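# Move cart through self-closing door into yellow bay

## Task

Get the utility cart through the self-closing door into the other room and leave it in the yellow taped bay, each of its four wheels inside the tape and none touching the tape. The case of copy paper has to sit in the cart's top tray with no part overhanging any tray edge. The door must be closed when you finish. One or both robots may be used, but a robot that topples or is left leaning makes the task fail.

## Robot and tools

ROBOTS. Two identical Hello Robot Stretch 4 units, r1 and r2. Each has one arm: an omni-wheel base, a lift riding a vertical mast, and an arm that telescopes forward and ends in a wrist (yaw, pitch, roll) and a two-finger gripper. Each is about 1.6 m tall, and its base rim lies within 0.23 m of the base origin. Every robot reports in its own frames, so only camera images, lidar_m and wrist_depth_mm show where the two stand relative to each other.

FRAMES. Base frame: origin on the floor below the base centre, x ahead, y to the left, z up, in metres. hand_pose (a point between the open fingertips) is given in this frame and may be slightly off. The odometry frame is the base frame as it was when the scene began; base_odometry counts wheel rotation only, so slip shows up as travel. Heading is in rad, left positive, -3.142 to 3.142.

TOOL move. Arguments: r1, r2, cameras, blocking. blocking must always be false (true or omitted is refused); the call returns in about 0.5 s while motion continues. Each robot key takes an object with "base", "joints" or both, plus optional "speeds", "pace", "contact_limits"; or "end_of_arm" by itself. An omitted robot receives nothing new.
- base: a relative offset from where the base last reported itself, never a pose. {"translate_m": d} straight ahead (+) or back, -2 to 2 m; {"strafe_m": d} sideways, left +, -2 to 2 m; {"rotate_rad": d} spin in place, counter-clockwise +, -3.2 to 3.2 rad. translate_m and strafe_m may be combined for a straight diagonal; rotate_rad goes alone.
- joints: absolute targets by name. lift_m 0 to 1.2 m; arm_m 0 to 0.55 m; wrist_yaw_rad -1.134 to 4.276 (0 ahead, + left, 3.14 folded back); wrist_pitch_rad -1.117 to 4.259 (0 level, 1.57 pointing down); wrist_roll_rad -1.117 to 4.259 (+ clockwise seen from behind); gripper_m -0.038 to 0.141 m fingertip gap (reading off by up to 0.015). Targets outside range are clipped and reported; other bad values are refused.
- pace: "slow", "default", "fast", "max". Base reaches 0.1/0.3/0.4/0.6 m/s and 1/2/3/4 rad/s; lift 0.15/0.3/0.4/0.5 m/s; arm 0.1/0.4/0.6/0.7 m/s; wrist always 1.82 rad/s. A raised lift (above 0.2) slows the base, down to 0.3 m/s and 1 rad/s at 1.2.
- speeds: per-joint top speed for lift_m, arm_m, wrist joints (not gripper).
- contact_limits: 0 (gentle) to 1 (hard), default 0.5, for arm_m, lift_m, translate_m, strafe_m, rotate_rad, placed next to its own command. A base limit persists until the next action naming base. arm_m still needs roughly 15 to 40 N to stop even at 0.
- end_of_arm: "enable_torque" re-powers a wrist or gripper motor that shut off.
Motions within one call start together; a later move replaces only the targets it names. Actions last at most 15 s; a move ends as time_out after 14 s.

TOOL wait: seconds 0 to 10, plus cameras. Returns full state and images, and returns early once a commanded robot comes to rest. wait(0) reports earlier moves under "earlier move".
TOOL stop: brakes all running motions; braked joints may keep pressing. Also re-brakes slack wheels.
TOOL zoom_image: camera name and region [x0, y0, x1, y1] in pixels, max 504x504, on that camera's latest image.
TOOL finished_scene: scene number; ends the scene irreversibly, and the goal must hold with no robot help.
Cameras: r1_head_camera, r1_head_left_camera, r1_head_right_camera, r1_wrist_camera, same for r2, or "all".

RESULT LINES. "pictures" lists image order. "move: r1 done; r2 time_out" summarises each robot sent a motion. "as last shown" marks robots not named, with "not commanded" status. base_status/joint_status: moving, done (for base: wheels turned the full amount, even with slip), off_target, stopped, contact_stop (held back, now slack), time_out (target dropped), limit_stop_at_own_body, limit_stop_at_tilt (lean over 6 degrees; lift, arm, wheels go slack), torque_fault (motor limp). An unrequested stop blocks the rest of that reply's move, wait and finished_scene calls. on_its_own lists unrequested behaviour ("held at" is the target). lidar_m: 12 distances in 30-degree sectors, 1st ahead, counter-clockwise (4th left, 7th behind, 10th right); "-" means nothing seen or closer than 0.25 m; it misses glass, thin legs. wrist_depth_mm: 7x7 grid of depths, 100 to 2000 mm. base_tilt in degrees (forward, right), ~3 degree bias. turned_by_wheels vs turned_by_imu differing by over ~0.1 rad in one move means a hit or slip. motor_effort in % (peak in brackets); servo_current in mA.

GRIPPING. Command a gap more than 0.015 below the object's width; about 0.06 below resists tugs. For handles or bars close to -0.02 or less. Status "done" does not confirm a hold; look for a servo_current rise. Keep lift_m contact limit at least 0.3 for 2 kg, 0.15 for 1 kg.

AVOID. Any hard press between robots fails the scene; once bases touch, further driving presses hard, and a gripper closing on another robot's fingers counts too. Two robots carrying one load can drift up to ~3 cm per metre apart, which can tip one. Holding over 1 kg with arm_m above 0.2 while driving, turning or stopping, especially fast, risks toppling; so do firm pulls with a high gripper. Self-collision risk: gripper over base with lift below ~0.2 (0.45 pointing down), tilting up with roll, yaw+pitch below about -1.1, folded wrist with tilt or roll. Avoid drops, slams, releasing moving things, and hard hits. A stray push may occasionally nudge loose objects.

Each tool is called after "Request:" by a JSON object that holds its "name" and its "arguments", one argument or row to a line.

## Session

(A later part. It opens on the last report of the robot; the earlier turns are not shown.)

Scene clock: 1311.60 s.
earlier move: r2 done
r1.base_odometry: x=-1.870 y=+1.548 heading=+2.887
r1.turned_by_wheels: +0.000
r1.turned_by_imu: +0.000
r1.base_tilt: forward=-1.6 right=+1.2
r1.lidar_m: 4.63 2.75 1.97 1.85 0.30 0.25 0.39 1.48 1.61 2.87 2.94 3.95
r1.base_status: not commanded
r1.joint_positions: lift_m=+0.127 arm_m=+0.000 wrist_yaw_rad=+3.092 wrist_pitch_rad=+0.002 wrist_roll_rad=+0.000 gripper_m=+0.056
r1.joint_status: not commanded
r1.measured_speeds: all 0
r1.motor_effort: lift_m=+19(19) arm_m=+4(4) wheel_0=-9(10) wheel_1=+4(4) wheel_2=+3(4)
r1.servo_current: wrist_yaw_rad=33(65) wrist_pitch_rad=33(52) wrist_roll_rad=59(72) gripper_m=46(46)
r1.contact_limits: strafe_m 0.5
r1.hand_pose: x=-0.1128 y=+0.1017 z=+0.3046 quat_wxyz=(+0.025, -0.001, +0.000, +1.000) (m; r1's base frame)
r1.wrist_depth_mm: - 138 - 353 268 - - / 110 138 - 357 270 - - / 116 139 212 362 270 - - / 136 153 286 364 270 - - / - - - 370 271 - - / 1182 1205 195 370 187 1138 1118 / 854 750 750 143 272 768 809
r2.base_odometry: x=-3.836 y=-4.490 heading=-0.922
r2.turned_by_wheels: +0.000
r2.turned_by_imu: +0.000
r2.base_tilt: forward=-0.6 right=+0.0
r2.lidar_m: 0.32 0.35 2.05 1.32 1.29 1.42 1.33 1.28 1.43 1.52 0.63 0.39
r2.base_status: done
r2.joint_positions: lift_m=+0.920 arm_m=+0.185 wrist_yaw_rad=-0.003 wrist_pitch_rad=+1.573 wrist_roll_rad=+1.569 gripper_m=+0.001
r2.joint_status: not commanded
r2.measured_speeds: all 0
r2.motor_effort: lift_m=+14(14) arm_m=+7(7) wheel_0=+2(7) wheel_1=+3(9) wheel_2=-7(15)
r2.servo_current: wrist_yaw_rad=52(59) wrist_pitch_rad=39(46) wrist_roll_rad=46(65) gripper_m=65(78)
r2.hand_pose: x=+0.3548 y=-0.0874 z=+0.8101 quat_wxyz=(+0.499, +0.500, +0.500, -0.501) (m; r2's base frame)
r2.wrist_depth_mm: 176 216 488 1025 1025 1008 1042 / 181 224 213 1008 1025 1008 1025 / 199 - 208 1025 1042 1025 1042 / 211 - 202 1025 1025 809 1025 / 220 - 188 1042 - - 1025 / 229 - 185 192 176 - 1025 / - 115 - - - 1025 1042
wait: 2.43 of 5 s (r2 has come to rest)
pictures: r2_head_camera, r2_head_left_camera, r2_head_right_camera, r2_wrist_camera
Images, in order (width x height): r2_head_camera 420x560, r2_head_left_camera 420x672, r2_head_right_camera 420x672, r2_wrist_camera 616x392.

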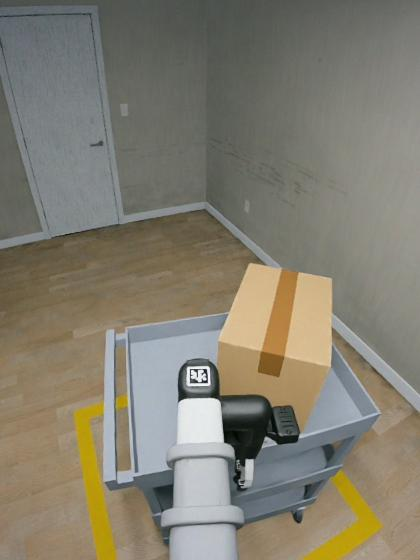

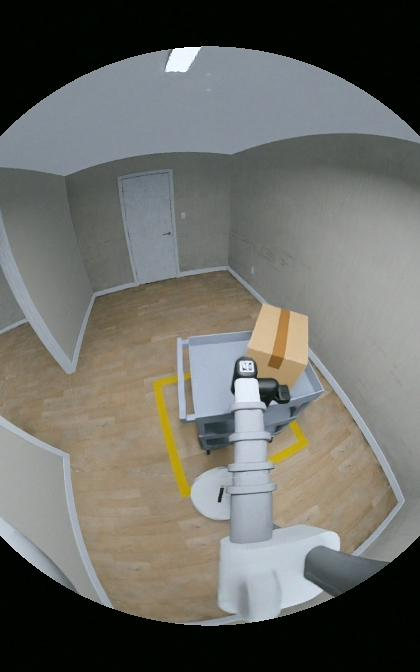

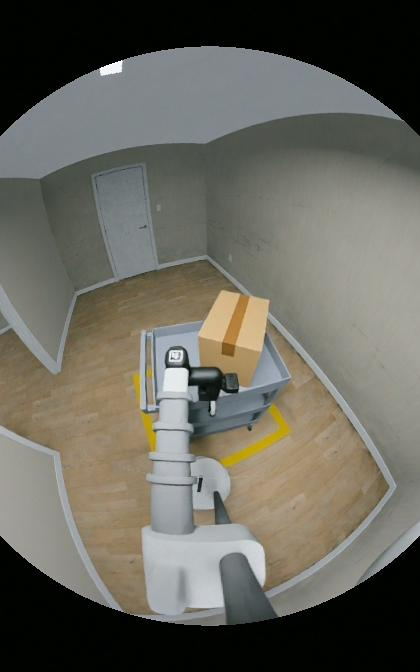

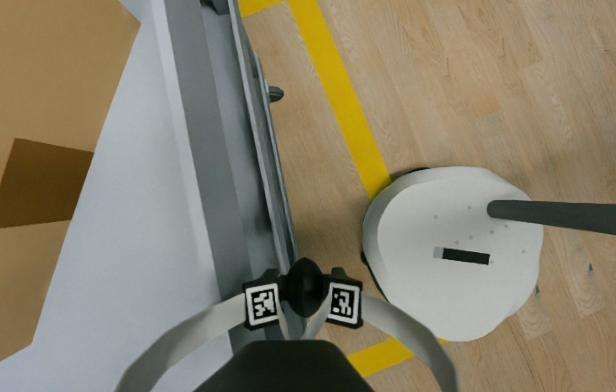

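Request:
{"name": "move", "arguments": {
  "blocking": false,
  "r2": {"base":{"translate_m":-0.3},"pace":"slow"},
  "cameras": []
}}

Request:
{"name": "wait", "arguments": {
  "seconds": 5,
  "cameras": []
}}

Request:
{"name": "move", "arguments": {
  "blocking": false,
  "r1": {"base":{"translate_m":0.8},"pace":"slow"},
  "r2": {"base":{"rotate_rad":0.35},"joints":{"arm_m":0.0,"wrist_yaw_rad":3.0,"wrist_pitch_rad":0.0}},
  "cameras": []
}}

Request:
{"name": "wait", "arguments": {
  "seconds": 8,
  "cameras": []
}}

Request:
{"name": "wait", "arguments": {
  "seconds": 6,
  "cameras": ["r2_head_camera","r2_head_left_camera","r2_head_right_camera","r1_head_right_camera","r1_head_left_camera"]
}}

Scene clock: 1321.00 s.
move: r2 moving
r1: as last shown
r1.base_tilt: forward=-1.6 right=+1.3
r1.lidar_m: 4.64 2.74 1.95 1.87 0.31 0.25 0.39 1.51 1.61 2.86 2.96 3.93
r1.motor_effort: lift_m=+19(19) arm_m=+4(4) wheel_0=-9(10) wheel_1=+4(4) wheel_2=+3(3)
r1.servo_current: wrist_yaw_rad=39(72) wrist_pitch_rad=39(46) wrist_roll_rad=46(65) gripper_m=46(46)
r1.contact_limits: strafe_m 0.5
r1.wrist_depth_mm: - 138 - 355 268 - - / 110 138 - 357 270 - - / 116 139 212 362 270 - - / 136 153 286 364 270 - - / 1983 - - 370 270 - - / 1205 1182 194 368 187 1160 1118 / 842 750 750 143 273 768 820
r2.base_odometry: x=-3.843 y=-4.480 heading=-0.922
r2.turned_by_wheels: +0.000
r2.turned_by_imu: +0.000
r2.base_tilt: forward=-0.7 right=+0.1
r2.lidar_m: 0.33 0.36 2.04 1.32 1.29 1.44 1.30 1.28 1.42 1.51 1.49 0.40
r2.base_status: translate_m moving
r2.joint_positions: lift_m=+0.920 arm_m=+0.185 wrist_yaw_rad=-0.003 wrist_pitch_rad=+1.573 wrist_roll_rad=+1.569 gripper_m=+0.001
r2.joint_status: not commanded
r2.measured_speeds: translate_m=-0.049 strafe_m=+0.000 rotate_rad=+0.002 lift_m=+0.000 arm_m=+0.000 wrist_yaw_rad=+0.000 wrist_pitch_rad=+0.000 wrist_roll_rad=+0.000
r2.motor_effort: lift_m=+14(14) arm_m=+7(7) wheel_0=-6(10) wheel_1=-5(7) wheel_2=+8(10)
r2.servo_current: wrist_yaw_rad=39(59) wrist_pitch_rad=39(46) wrist_roll_rad=39(65) gripper_m=65(72)
r2.hand_pose: x=+0.3548 y=-0.0874 z=+0.8101 quat_wxyz=(+0.499, +0.500, +0.500, -0.501) (m; r2's base frame)
r2.wrist_depth_mm: 182 216 559 1025 1008 1025 1025 / 193 195 492 1025 1042 1025 1042 / 208 176 224 1025 1042 1042 1025 / 216 - 213 1025 1025 - 1025 / 233 - 193 1025 - - 1008 / 242 - 185 193 174 - 1025 / - 116 173 - - 1042 1025
pictures: none
No camera images: "cameras" was empty.

Scene clock: 1324.80 s.
earlier move: r2 done
r1.base_odometry: x=-1.870 y=+1.548 heading=+2.887
r1.turned_by_wheels: +0.000
r1.turned_by_imu: +0.000
r1.base_tilt: forward=-1.6 right=+1.3
r1.lidar_m: 4.65 2.73 1.95 1.84 0.30 0.25 0.40 1.53 1.65 2.86 2.97 3.95
r1.base_status: not commanded
r1.joint_positions: lift_m=+0.127 arm_m=+0.000 wrist_yaw_rad=+3.092 wrist_pitch_rad=+0.002 wrist_roll_rad=+0.000 gripper_m=+0.056
r1.joint_status: not commanded
r1.measured_speeds: all 0
r1.motor_effort: lift_m=+19(19) arm_m=+4(4) wheel_0=-9(10) wheel_1=+3(4) wheel_2=+3(3)
r1.servo_current: wrist_yaw_rad=52(72) wrist_pitch_rad=46(52) wrist_roll_rad=39(65) gripper_m=39(52)
r1.contact_limits: strafe_m 0.5
r1.hand_pose: x=-0.1128 y=+0.1017 z=+0.3046 quat_wxyz=(+0.025, -0.001, +0.000, +1.000) (m; r1's base frame)
r1.wrist_depth_mm: - 138 - 357 268 - - / 110 138 - 357 267 - - / 116 139 213 357 270 - - / 136 153 287 366 271 - - / 1983 - - 366 271 - - / 1182 1205 194 370 188 1138 1078 / 866 759 750 143 273 768 809
r2.base_odometry: x=-4.017 y=-4.251 heading=-0.922
r2.turned_by_wheels: +0.000
r2.turned_by_imu: +0.000
r2.base_tilt: forward=-0.7 right=+0.1
r2.lidar_m: 0.64 0.68 2.21 1.22 1.19 1.30 1.04 1.02 1.11 1.60 1.61 0.74
r2.base_status: done
r2.joint_positions: lift_m=+0.920 arm_m=+0.185 wrist_yaw_rad=-0.003 wrist_pitch_rad=+1.573 wrist_roll_rad=+1.569 gripper_m=+0.001
r2.joint_status: not commanded
r2.measured_speeds: all 0
r2.motor_effort: lift_m=+14(14) arm_m=+7(7) wheel_0=-3(11) wheel_1=-4(8) wheel_2=+4(10)
r2.servo_current: wrist_yaw_rad=46(59) wrist_pitch_rad=39(52) wrist_roll_rad=46(65) gripper_m=72(78)
r2.hand_pose: x=+0.3548 y=-0.0874 z=+0.8101 quat_wxyz=(+0.499, +0.500, +0.500, -0.501) (m; r2's base frame)
r2.wrist_depth_mm: 525 1008 1025 1042 1025 1025 1025 / 530 946 1025 1042 1025 1042 1025 / 539 904 1042 1025 1025 1025 1025 / 530 891 1042 1025 1025 - 1025 / - 831 1008 1042 - - 1008 / - 564 189 193 174 - 1042 / - 496 1025 - - 1025 1025
wait: 3.80 of 5 s (r2 has come to rest)
pictures: none
No camera images: "cameras" was empty.

Scene clock: 1325.30 s.
move: r1 moving; r2 moving
r1.base_odometry: x=-1.882 y=+1.551 heading=+2.888
r1.turned_by_wheels: +0.001
r1.turned_by_imu: +0.001
r1.base_tilt: forward=-1.6 right=+1.3
r1.lidar_m: 4.63 2.69 1.94 1.86 1.66 0.25 0.38 1.52 1.64 2.86 2.93 3.96
r1.base_status: translate_m moving
r1.joint_positions: lift_m=+0.127 arm_m=+0.000 wrist_yaw_rad=+3.092 wrist_pitch_rad=+0.002 wrist_roll_rad=+0.000 gripper_m=+0.056
r1.joint_status: not commanded
r1.measured_speeds: translate_m=+0.048 strafe_m=+0.000 rotate_rad=+0.001 lift_m=+0.000 arm_m=+0.000 wrist_yaw_rad=+0.000 wrist_pitch_rad=+0.000 wrist_roll_rad=+0.000
r1.motor_effort: lift_m=+19(19) arm_m=+4(4) wheel_0=+4(7) wheel_1=+9(9) wheel_2=-4(4)
r1.servo_current: wrist_yaw_rad=46(59) wrist_pitch_rad=46(46) wrist_roll_rad=39(59) gripper_m=46(46)
r1.hand_pose: x=-0.1128 y=+0.1017 z=+0.3046 quat_wxyz=(+0.025, -0.001, +0.000, +1.000) (m; r1's base frame)
r1.wrist_depth_mm: - 138 - 332 - - - / 110 139 - 334 279 - - / 116 139 212 338 279 - - / 136 153 286 342 - - - / 1921 - - 343 - - - / 1205 1182 194 345 187 1160 1118 / 854 759 759 143 699 768 820
r2.base_odometry: x=-4.017 y=-4.251 heading=-0.698
r2.turned_by_wheels: +0.224
r2.turned_by_imu: +0.218
r2.base_tilt: forward=-0.7 right=+0.1
r2.lidar_m: 0.64 2.23 1.32 1.18 1.16 1.11 1.00 1.04 1.27 1.61 1.63 0.66
r2.base_status: rotate_rad moving
r2.joint_positions: lift_m=+0.920 arm_m=+0.135 wrist_yaw_rad=+0.564 wrist_pitch_rad=+0.996 wrist_roll_rad=+1.569 gripper_m=+0.001
r2.joint_status: arm_m moving; wrist_yaw_rad moving; wrist_pitch_rad moving
r2.measured_speeds: translate_m=+0.000 strafe_m=-0.001 rotate_rad=+0.720 lift_m=+0.000 arm_m=-0.194 wrist_yaw_rad=+1.749 wrist_pitch_rad=-1.782 wrist_roll_rad=+0.000
r2.motor_effort: lift_m=+14(14) arm_m=-8(10) wheel_0=-7(10) wheel_1=-7(10) wheel_2=-7(11)
r2.servo_current: wrist_yaw_rad=91(124) wrist_pitch_rad=117(130) wrist_roll_rad=39(59) gripper_m=65(72)
r2.hand_pose: x=+0.4847 y=+0.0098 z=+0.8565 quat_wxyz=(+0.691, +0.502, +0.497, -0.151) (m; r2's base frame)
r2.wrist_depth_mm: - 268 296 - 530 891 854 / 436 286 317 - 798 931 854 / 359 310 392 580 991 931 842 / 347 327 1336 1160 1042 946 854 / - 1499 1336 1138 1060 931 854 / 1921 1618 189 193 174 917 866 / - 1661 - - - 904 866
pictures: none
No camera images: "cameras" was empty.

Scene clock: 1327.13 s.
earlier move: r1 moving; r2 done
r1.base_odometry: x=-2.047 y=+1.594 heading=+2.888
r1.turned_by_wheels: -0.001
r1.turned_by_imu: -0.001
r1.base_tilt: forward=-1.5 right=+1.3
r1.lidar_m: 4.45 2.73 1.96 1.86 1.92 1.40 0.66 0.40 1.86 2.86 2.93 3.94
r1.base_status: translate_m moving
r1.joint_positions: lift_m=+0.127 arm_m=+0.000 wrist_yaw_rad=+3.092 wrist_pitch_rad=+0.002 wrist_roll_rad=+0.000 gripper_m=+0.056
r1.joint_status: not commanded
r1.measured_speeds: translate_m=+0.102 strafe_m=+0.000 rotate_rad=+0.000 lift_m=+0.000 arm_m=+0.000 wrist_yaw_rad=+0.000 wrist_pitch_rad=+0.000 wrist_roll_rad=+0.000
r1.motor_effort: lift_m=+19(19) arm_m=+4(4) wheel_0=+7(7) wheel_1=+3(9) wheel_2=-5(7)
r1.servo_current: wrist_yaw_rad=65(72) wrist_pitch_rad=39(52) wrist_roll_rad=65(65) gripper_m=46(52)
r1.hand_pose: x=-0.1128 y=+0.1017 z=+0.3046 quat_wxyz=(+0.025, -0.001, +0.000, +1.000) (m; r1's base frame)
r1.wrist_depth_mm: 136 138 - - - - - / 110 138 - - - - - / 116 139 212 - - - - / 135 153 246 - - - - / 484 - - - - - - / 508 - 191 1160 187 1160 1138 / 504 151 759 809 788 768 809
r2.base_odometry: x=-4.017 y=-4.251 heading=-0.573
r2.turned_by_wheels: +0.125
r2.turned_by_imu: +0.122
r2.base_tilt: forward=-0.7 right=+0.0
r2.lidar_m: 0.64 2.24 1.27 1.17 1.24 1.09 1.02 1.08 1.40 1.60 0.81 0.64
r2.base_status: done
r2.joint_positions: lift_m=+0.920 arm_m=+0.000 wrist_yaw_rad=+2.997 wrist_pitch_rad=+0.008 wrist_roll_rad=+1.569 gripper_m=+0.001
r2.joint_status: all done
r2.measured_speeds: all 0
r2.motor_effort: lift_m=+14(14) arm_m=-6(13) wheel_0=-4(10) wheel_1=-4(10) wheel_2=-4(11)
r2.servo_current: wrist_yaw_rad=39(124) wrist_pitch_rad=46(176) wrist_roll_rad=46(65) gripper_m=65(72)
r2.hand_pose: x=-0.1017 y=+0.1280 z=+1.0962 quat_wxyz=(+0.054, +0.048, +0.705, +0.706) (m; r2's base frame)
r2.wrist_depth_mm: - - - - - - - / - - - - - - - / - - - - - - - / - - - - - - - / - - - - - - - / - - 183 193 174 - - / - 116 - - - - -
wait: 1.83 of 8 s (r2 has come to rest)
pictures: none
No camera images: "cameras" was empty.

Scene clock: 1333.13 s.
earlier move: r1 moving
r1.base_odometry: x=-2.623 y=+1.744 heading=+2.888
r1.turned_by_wheels: +0.000
r1.turned_by_imu: +0.000
r1.base_tilt: forward=-1.6 right=+1.3
r1.lidar_m: 3.86 2.77 1.99 1.87 1.95 2.00 1.89 2.00 2.71 2.85 2.93 3.95
r1.base_status: translate_m moving
r1.joint_positions: lift_m=+0.127 arm_m=+0.000 wrist_yaw_rad=+3.092 wrist_pitch_rad=+0.002 wrist_roll_rad=+0.000 gripper_m=+0.056
r1.joint_status: not commanded
r1.measured_speeds: translate_m=+0.067 strafe_m=+0.000 rotate_rad=-0.004 lift_m=+0.000 arm_m=+0.000 wrist_yaw_rad=+0.000 wrist_pitch_rad=+0.000 wrist_roll_rad=+0.000
r1.motor_effort: lift_m=+19(19) arm_m=+4(4) wheel_0=+5(8) wheel_1=+3(9) wheel_2=-2(7)
r1.servo_current: wrist_yaw_rad=59(72) wrist_pitch_rad=46(52) wrist_roll_rad=52(72) gripper_m=39(52)
r1.hand_pose: x=-0.1128 y=+0.1017 z=+0.3046 quat_wxyz=(+0.025, -0.001, +0.000, +1.000) (m; r1's base frame)
r1.wrist_depth_mm: 136 138 - - - - - / 110 138 - - - - - / 116 139 252 - - - - / 135 154 - - - - - / 1756 1983 - - - - - / 1229 1205 193 1205 187 1160 1138 / 842 750 759 798 788 759 820
r2.base_odometry: x=-4.017 y=-4.251 heading=-0.573
r2.turned_by_wheels: +0.000
r2.turned_by_imu: +0.001
r2.base_tilt: forward=-0.7 right=+0.1
r2.lidar_m: 0.63 1.90 1.23 1.19 1.24 1.09 1.02 1.07 1.43 1.59 0.81 0.64
r2.base_status: done
r2.joint_positions: lift_m=+0.920 arm_m=+0.000 wrist_yaw_rad=+2.997 wrist_pitch_rad=+0.008 wrist_roll_rad=+1.569 gripper_m=+0.001
r2.joint_status: all done
r2.measured_speeds: all 0
r2.motor_effort: lift_m=+14(14) arm_m=-6(13) wheel_0=-4(10) wheel_1=-4(10) wheel_2=-4(11)
r2.servo_current: wrist_yaw_rad=46(124) wrist_pitch_rad=46(176) wrist_roll_rad=52(65) gripper_m=59(72)
r2.hand_pose: x=-0.1017 y=+0.1280 z=+1.0962 quat_wxyz=(+0.054, +0.048, +0.705, +0.706) (m; r2's base frame)
r2.wrist_depth_mm: - - - - - - - / - - - - - - - / - - - - - - - / - - - - - - - / - - - - - - - / - - 183 191 174 - - / - 116 - - - - -
wait: 6.00 s; no rest
pictures: r1_head_left_camera, r1_head_right_camera, r2_head_camera, r2_head_left_camera, r2_head_right_camera
Images, in order (width x height): r1_head_left_camera 420x672, r1_head_right_camera 420x672, r2_head_camera 420x560, r2_head_left_camera 420x672, r2_head_right_camera 420x672.

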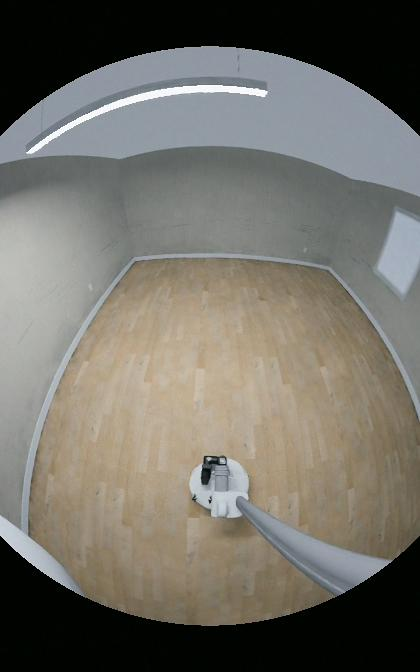

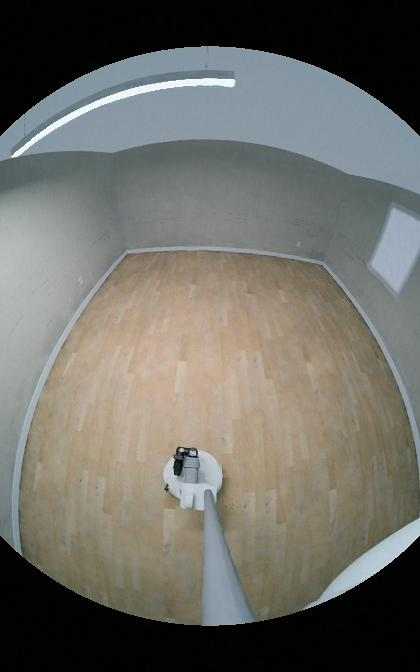

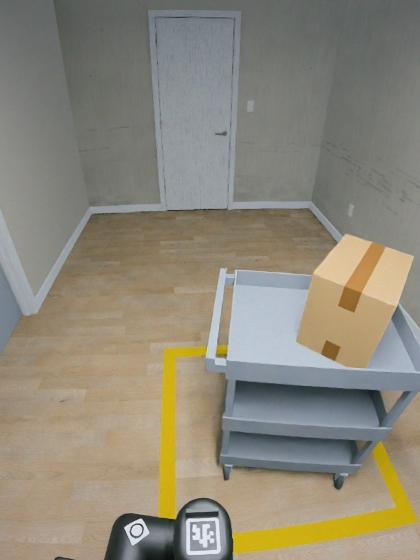

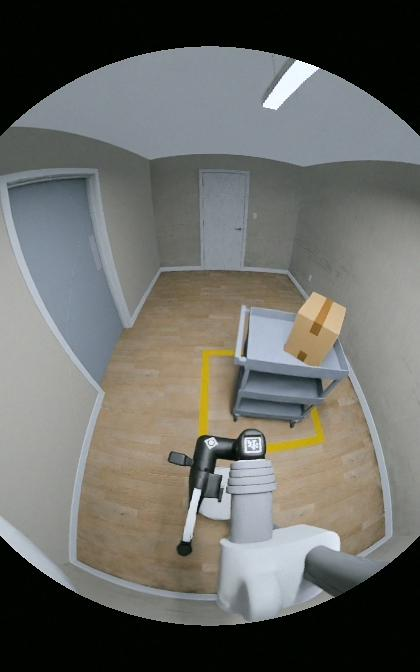

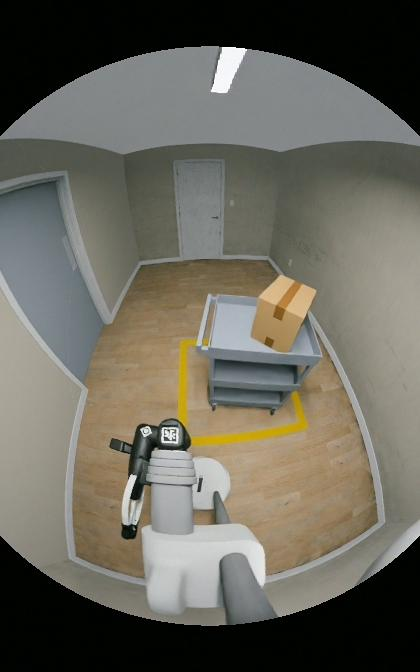

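Request:
{"name": "wait", "arguments": {
  "seconds": 3,
  "cameras": ["r2_head_left_camera"]
}}

Request:
{"name": "zoom_image", "arguments": {
  "camera": "r2_head_left_camera",
  "region": [0, 140, 200, 420]
}}

Scene clock: 1339.70 s.
earlier move: r1 done
r1.base_odometry: x=-2.644 y=+1.749 heading=+2.888
r1.turned_by_wheels: +0.000
r1.turned_by_imu: +0.000
r1.base_tilt: forward=-1.5 right=+1.3
r1.lidar_m: 3.84 2.77 1.96 1.86 1.92 2.01 1.91 2.02 2.71 2.85 2.91 3.91
r1.base_status: done
r1.joint_positions: lift_m=+0.127 arm_m=+0.000 wrist_yaw_rad=+3.092 wrist_pitch_rad=+0.002 wrist_roll_rad=+0.000 gripper_m=+0.056
r1.joint_status: not commanded
r1.measured_speeds: all 0
r1.motor_effort: lift_m=+19(19) arm_m=+4(4) wheel_0=+4(8) wheel_1=+3(9) wheel_2=-2(7)
r1.servo_current: wrist_yaw_rad=52(72) wrist_pitch_rad=33(52) wrist_roll_rad=39(72) gripper_m=39(52)
r1.hand_pose: x=-0.1128 y=+0.1017 z=+0.3046 quat_wxyz=(+0.025, -0.001, +0.000, +1.000) (m; r1's base frame)
r1.wrist_depth_mm: 136 138 - - - - - / 110 138 - - - - - / 116 139 253 - - - - / 135 153 - - - - - / 1661 1921 - - - - - / 1229 1182 194 1182 188 1160 1138 / 854 750 759 798 788 768 820
r2.base_odometry: x=-4.017 y=-4.251 heading=-0.573
r2.turned_by_wheels: +0.000
r2.turned_by_imu: +0.000
r2.base_tilt: forward=-0.7 right=+0.1
r2.lidar_m: 0.64 1.89 1.27 1.18 1.22 1.10 1.02 1.08 1.43 1.59 0.84 0.64
r2.base_status: done
r2.joint_positions: lift_m=+0.920 arm_m=+0.000 wrist_yaw_rad=+2.997 wrist_pitch_rad=+0.008 wrist_roll_rad=+1.569 gripper_m=+0.001
r2.joint_status: all done
r2.measured_speeds: all 0
r2.motor_effort: lift_m=+14(14) arm_m=-6(13) wheel_0=-4(10) wheel_1=-4(10) wheel_2=-4(11)
r2.servo_current: wrist_yaw_rad=59(124) wrist_pitch_rad=52(176) wrist_roll_rad=46(65) gripper_m=65(72)
r2.hand_pose: x=-0.1017 y=+0.1280 z=+1.0962 quat_wxyz=(+0.054, +0.048, +0.705, +0.706) (m; r2's base frame)
r2.wrist_depth_mm: - - - - - - - / - - - - - - - / - - - - - - - / - - - - - - - / - - - - - - - / - - 183 191 175 - - / - 116 - - - - -
wait: 0.00 of 3 s (r1 has come to rest)
pictures: r2_head_left_camera
Images, in order (width x height): r2_head_left_camera 420x672.

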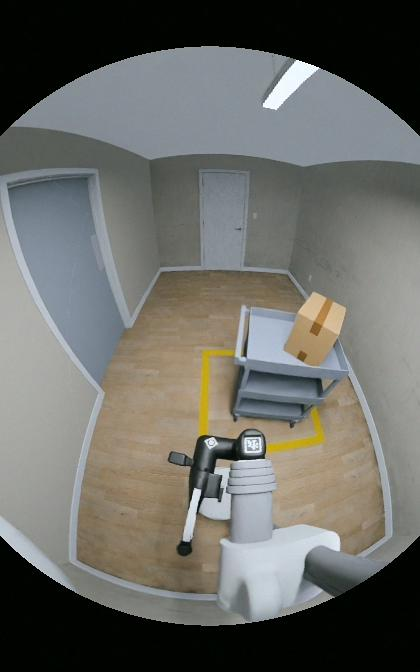

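Scaled by 1.800 from the camera's 420x672 image, which has a finer 600x960 frame.

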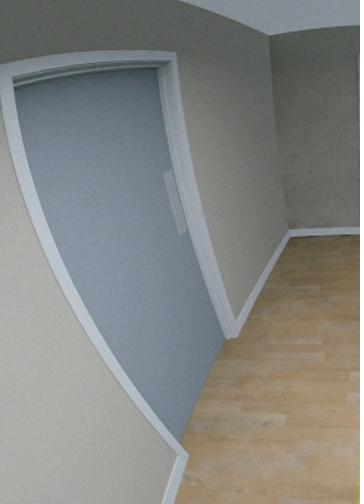

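Request:
{"name": "move", "arguments": {
  "blocking": false,
  "r2": {"base":{"rotate_rad":-0.35},"joints":{"lift_m":0.4}},
  "cameras": []
}}

Request:
{"name": "wait", "arguments": {
  "seconds": 4,
  "cameras": ["r2_head_camera"]
}}

Request:
{"name": "zoom_image", "arguments": {
  "camera": "r2_head_camera",
  "region": [50, 200, 400, 550]
}}

Scene clock: 1346.27 s.
move: r2 moving
r1: as last shown
r1.base_tilt: forward=-1.6 right=+1.3
r1.lidar_m: 3.84 2.77 1.97 1.88 1.93 2.03 1.90 2.05 2.72 2.85 2.93 3.95
r1.motor_effort: lift_m=+19(19) arm_m=+4(4) wheel_0=+4(5) wheel_1=+3(4) wheel_2=-2(3)
r1.servo_current: wrist_yaw_rad=46(65) wrist_pitch_rad=46(46) wrist_roll_rad=52(59) gripper_m=39(46)
r1.wrist_depth_mm: 136 138 - - - - - / 110 138 - - - - - / 116 138 252 - - - - / 135 153 - - - - - / 1661 1983 - - - - - / 1205 1229 193 1182 187 1160 1118 / 854 741 759 798 788 768 820
r2.base_odometry: x=-4.017 y=-4.251 heading=-0.796
r2.turned_by_wheels: -0.223
r2.turned_by_imu: -0.216
r2.base_tilt: forward=-0.7 right=+0.1
r2.lidar_m: 0.65 2.38 1.37 1.18 1.20 1.18 1.03 1.02 1.18 1.59 1.60 0.65
r2.base_status: rotate_rad moving
r2.joint_positions: lift_m=+0.882 arm_m=+0.000 wrist_yaw_rad=+2.997 wrist_pitch_rad=+0.008 wrist_roll_rad=+1.569 gripper_m=+0.001
r2.joint_status: lift_m moving
r2.measured_speeds: translate_m=+0.002 strafe_m=+0.001 rotate_rad=-0.724 lift_m=-0.146 arm_m=+0.000 wrist_yaw_rad=+0.000 wrist_pitch_rad=-0.001 wrist_roll_rad=+0.000
r2.motor_effort: lift_m=+13(15) arm_m=-6(6) wheel_0=+7(9) wheel_1=+7(10) wheel_2=+7(10)
r2.servo_current: wrist_yaw_rad=46(59) wrist_pitch_rad=46(52) wrist_roll_rad=46(59) gripper_m=65(72)
r2.hand_pose: x=-0.1017 y=+0.1280 z=+1.0583 quat_wxyz=(+0.054, +0.048, +0.705, +0.706) (m; r2's base frame)
r2.wrist_depth_mm: - - - - - - 1397 / - - - - - - 1430 / - - - - - - 1336 / - - - - - - 1255 / - - - - - - - / - - 183 192 175 - - / - 116 - - - - -
pictures: none
No camera images: "cameras" was empty.

Scene clock: 1348.77 s.
earlier move: r2 done
r1.base_odometry: x=-2.644 y=+1.749 heading=+2.888
r1.turned_by_wheels: +0.000
r1.turned_by_imu: +0.000
r1.base_tilt: forward=-1.6 right=+1.3
r1.lidar_m: 3.83 2.78 1.98 1.85 1.95 2.00 1.91 2.03 2.73 2.85 2.95 3.97
r1.base_status: not commanded
r1.joint_positions: lift_m=+0.127 arm_m=+0.000 wrist_yaw_rad=+3.092 wrist_pitch_rad=+0.002 wrist_roll_rad=+0.000 gripper_m=+0.056
r1.joint_status: not commanded
r1.measured_speeds: all 0
r1.motor_effort: lift_m=+19(19) arm_m=+4(4) wheel_0=+4(5) wheel_1=+4(4) wheel_2=-2(3)
r1.servo_current: wrist_yaw_rad=46(65) wrist_pitch_rad=46(52) wrist_roll_rad=65(65) gripper_m=39(46)
r1.hand_pose: x=-0.1128 y=+0.1017 z=+0.3046 quat_wxyz=(+0.025, -0.001, +0.000, +1.000) (m; r1's base frame)
r1.wrist_depth_mm: 136 138 - - - - - / 110 138 - - - - - / 116 139 253 - - - - / 135 153 - - - - - / 1661 1983 - - - - - / 1205 1205 193 1182 187 1160 1138 / 854 759 759 788 798 768 809
r2.base_odometry: x=-4.017 y=-4.251 heading=-0.922
r2.turned_by_wheels: -0.126
r2.turned_by_imu: -0.122
r2.base_tilt: forward=-0.6 right=+0.1
r2.lidar_m: 0.64 0.65 1.62 1.20 1.19 1.29 1.04 1.02 1.13 1.63 1.61 0.74
r2.base_status: done
r2.joint_positions: lift_m=+0.400 arm_m=+0.000 wrist_yaw_rad=+2.997 wrist_pitch_rad=+0.008 wrist_roll_rad=+1.569 gripper_m=+0.001
r2.joint_status: all done
r2.measured_speeds: all 0
r2.motor_effort: lift_m=+14(16) arm_m=-6(6) wheel_0=+5(9) wheel_1=+4(10) wheel_2=+3(10)
r2.servo_current: wrist_yaw_rad=59(65) wrist_pitch_rad=52(59) wrist_roll_rad=46(59) gripper_m=65(72)
r2.hand_pose: x=-0.1017 y=+0.1280 z=+0.5763 quat_wxyz=(+0.054, +0.048, +0.705, +0.706) (m; r2's base frame)
r2.wrist_depth_mm: - - - - - 1042 788 / - - - - - 1138 798 / - - - - 1499 1160 798 / - - - - - 1182 820 / - - - - - 1138 798 / - - 183 192 174 1098 798 / - 116 - - - 1025 820
wait: 2.50 of 4 s (r2 has come to rest)
pictures: r2_head_camera
Images, in order (width x height): r2_head_camera 420x560.

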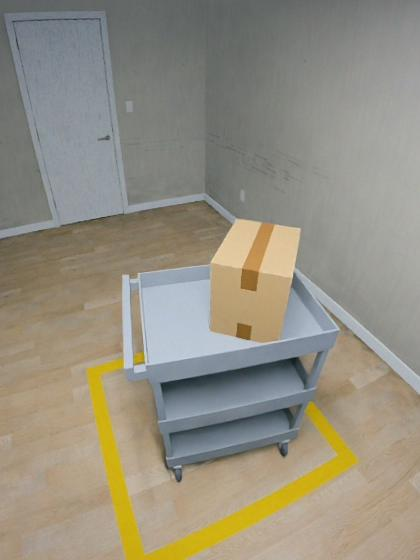

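Scaled by 1.440 from the camera's 420x560 image, which has a finer 1200x1600 frame.

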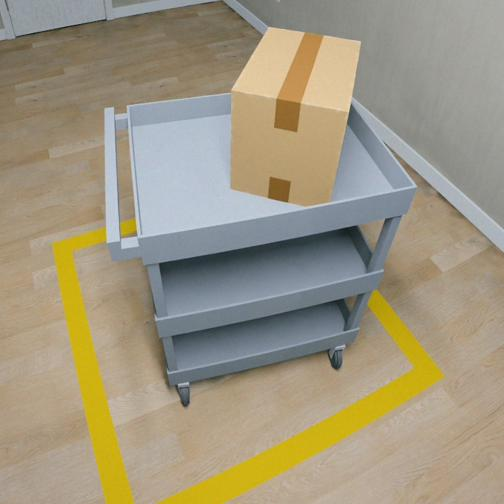

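Request:
{"name": "finished_scene", "arguments": {
  "scene": 1
}}

The scene is finished: the task was done.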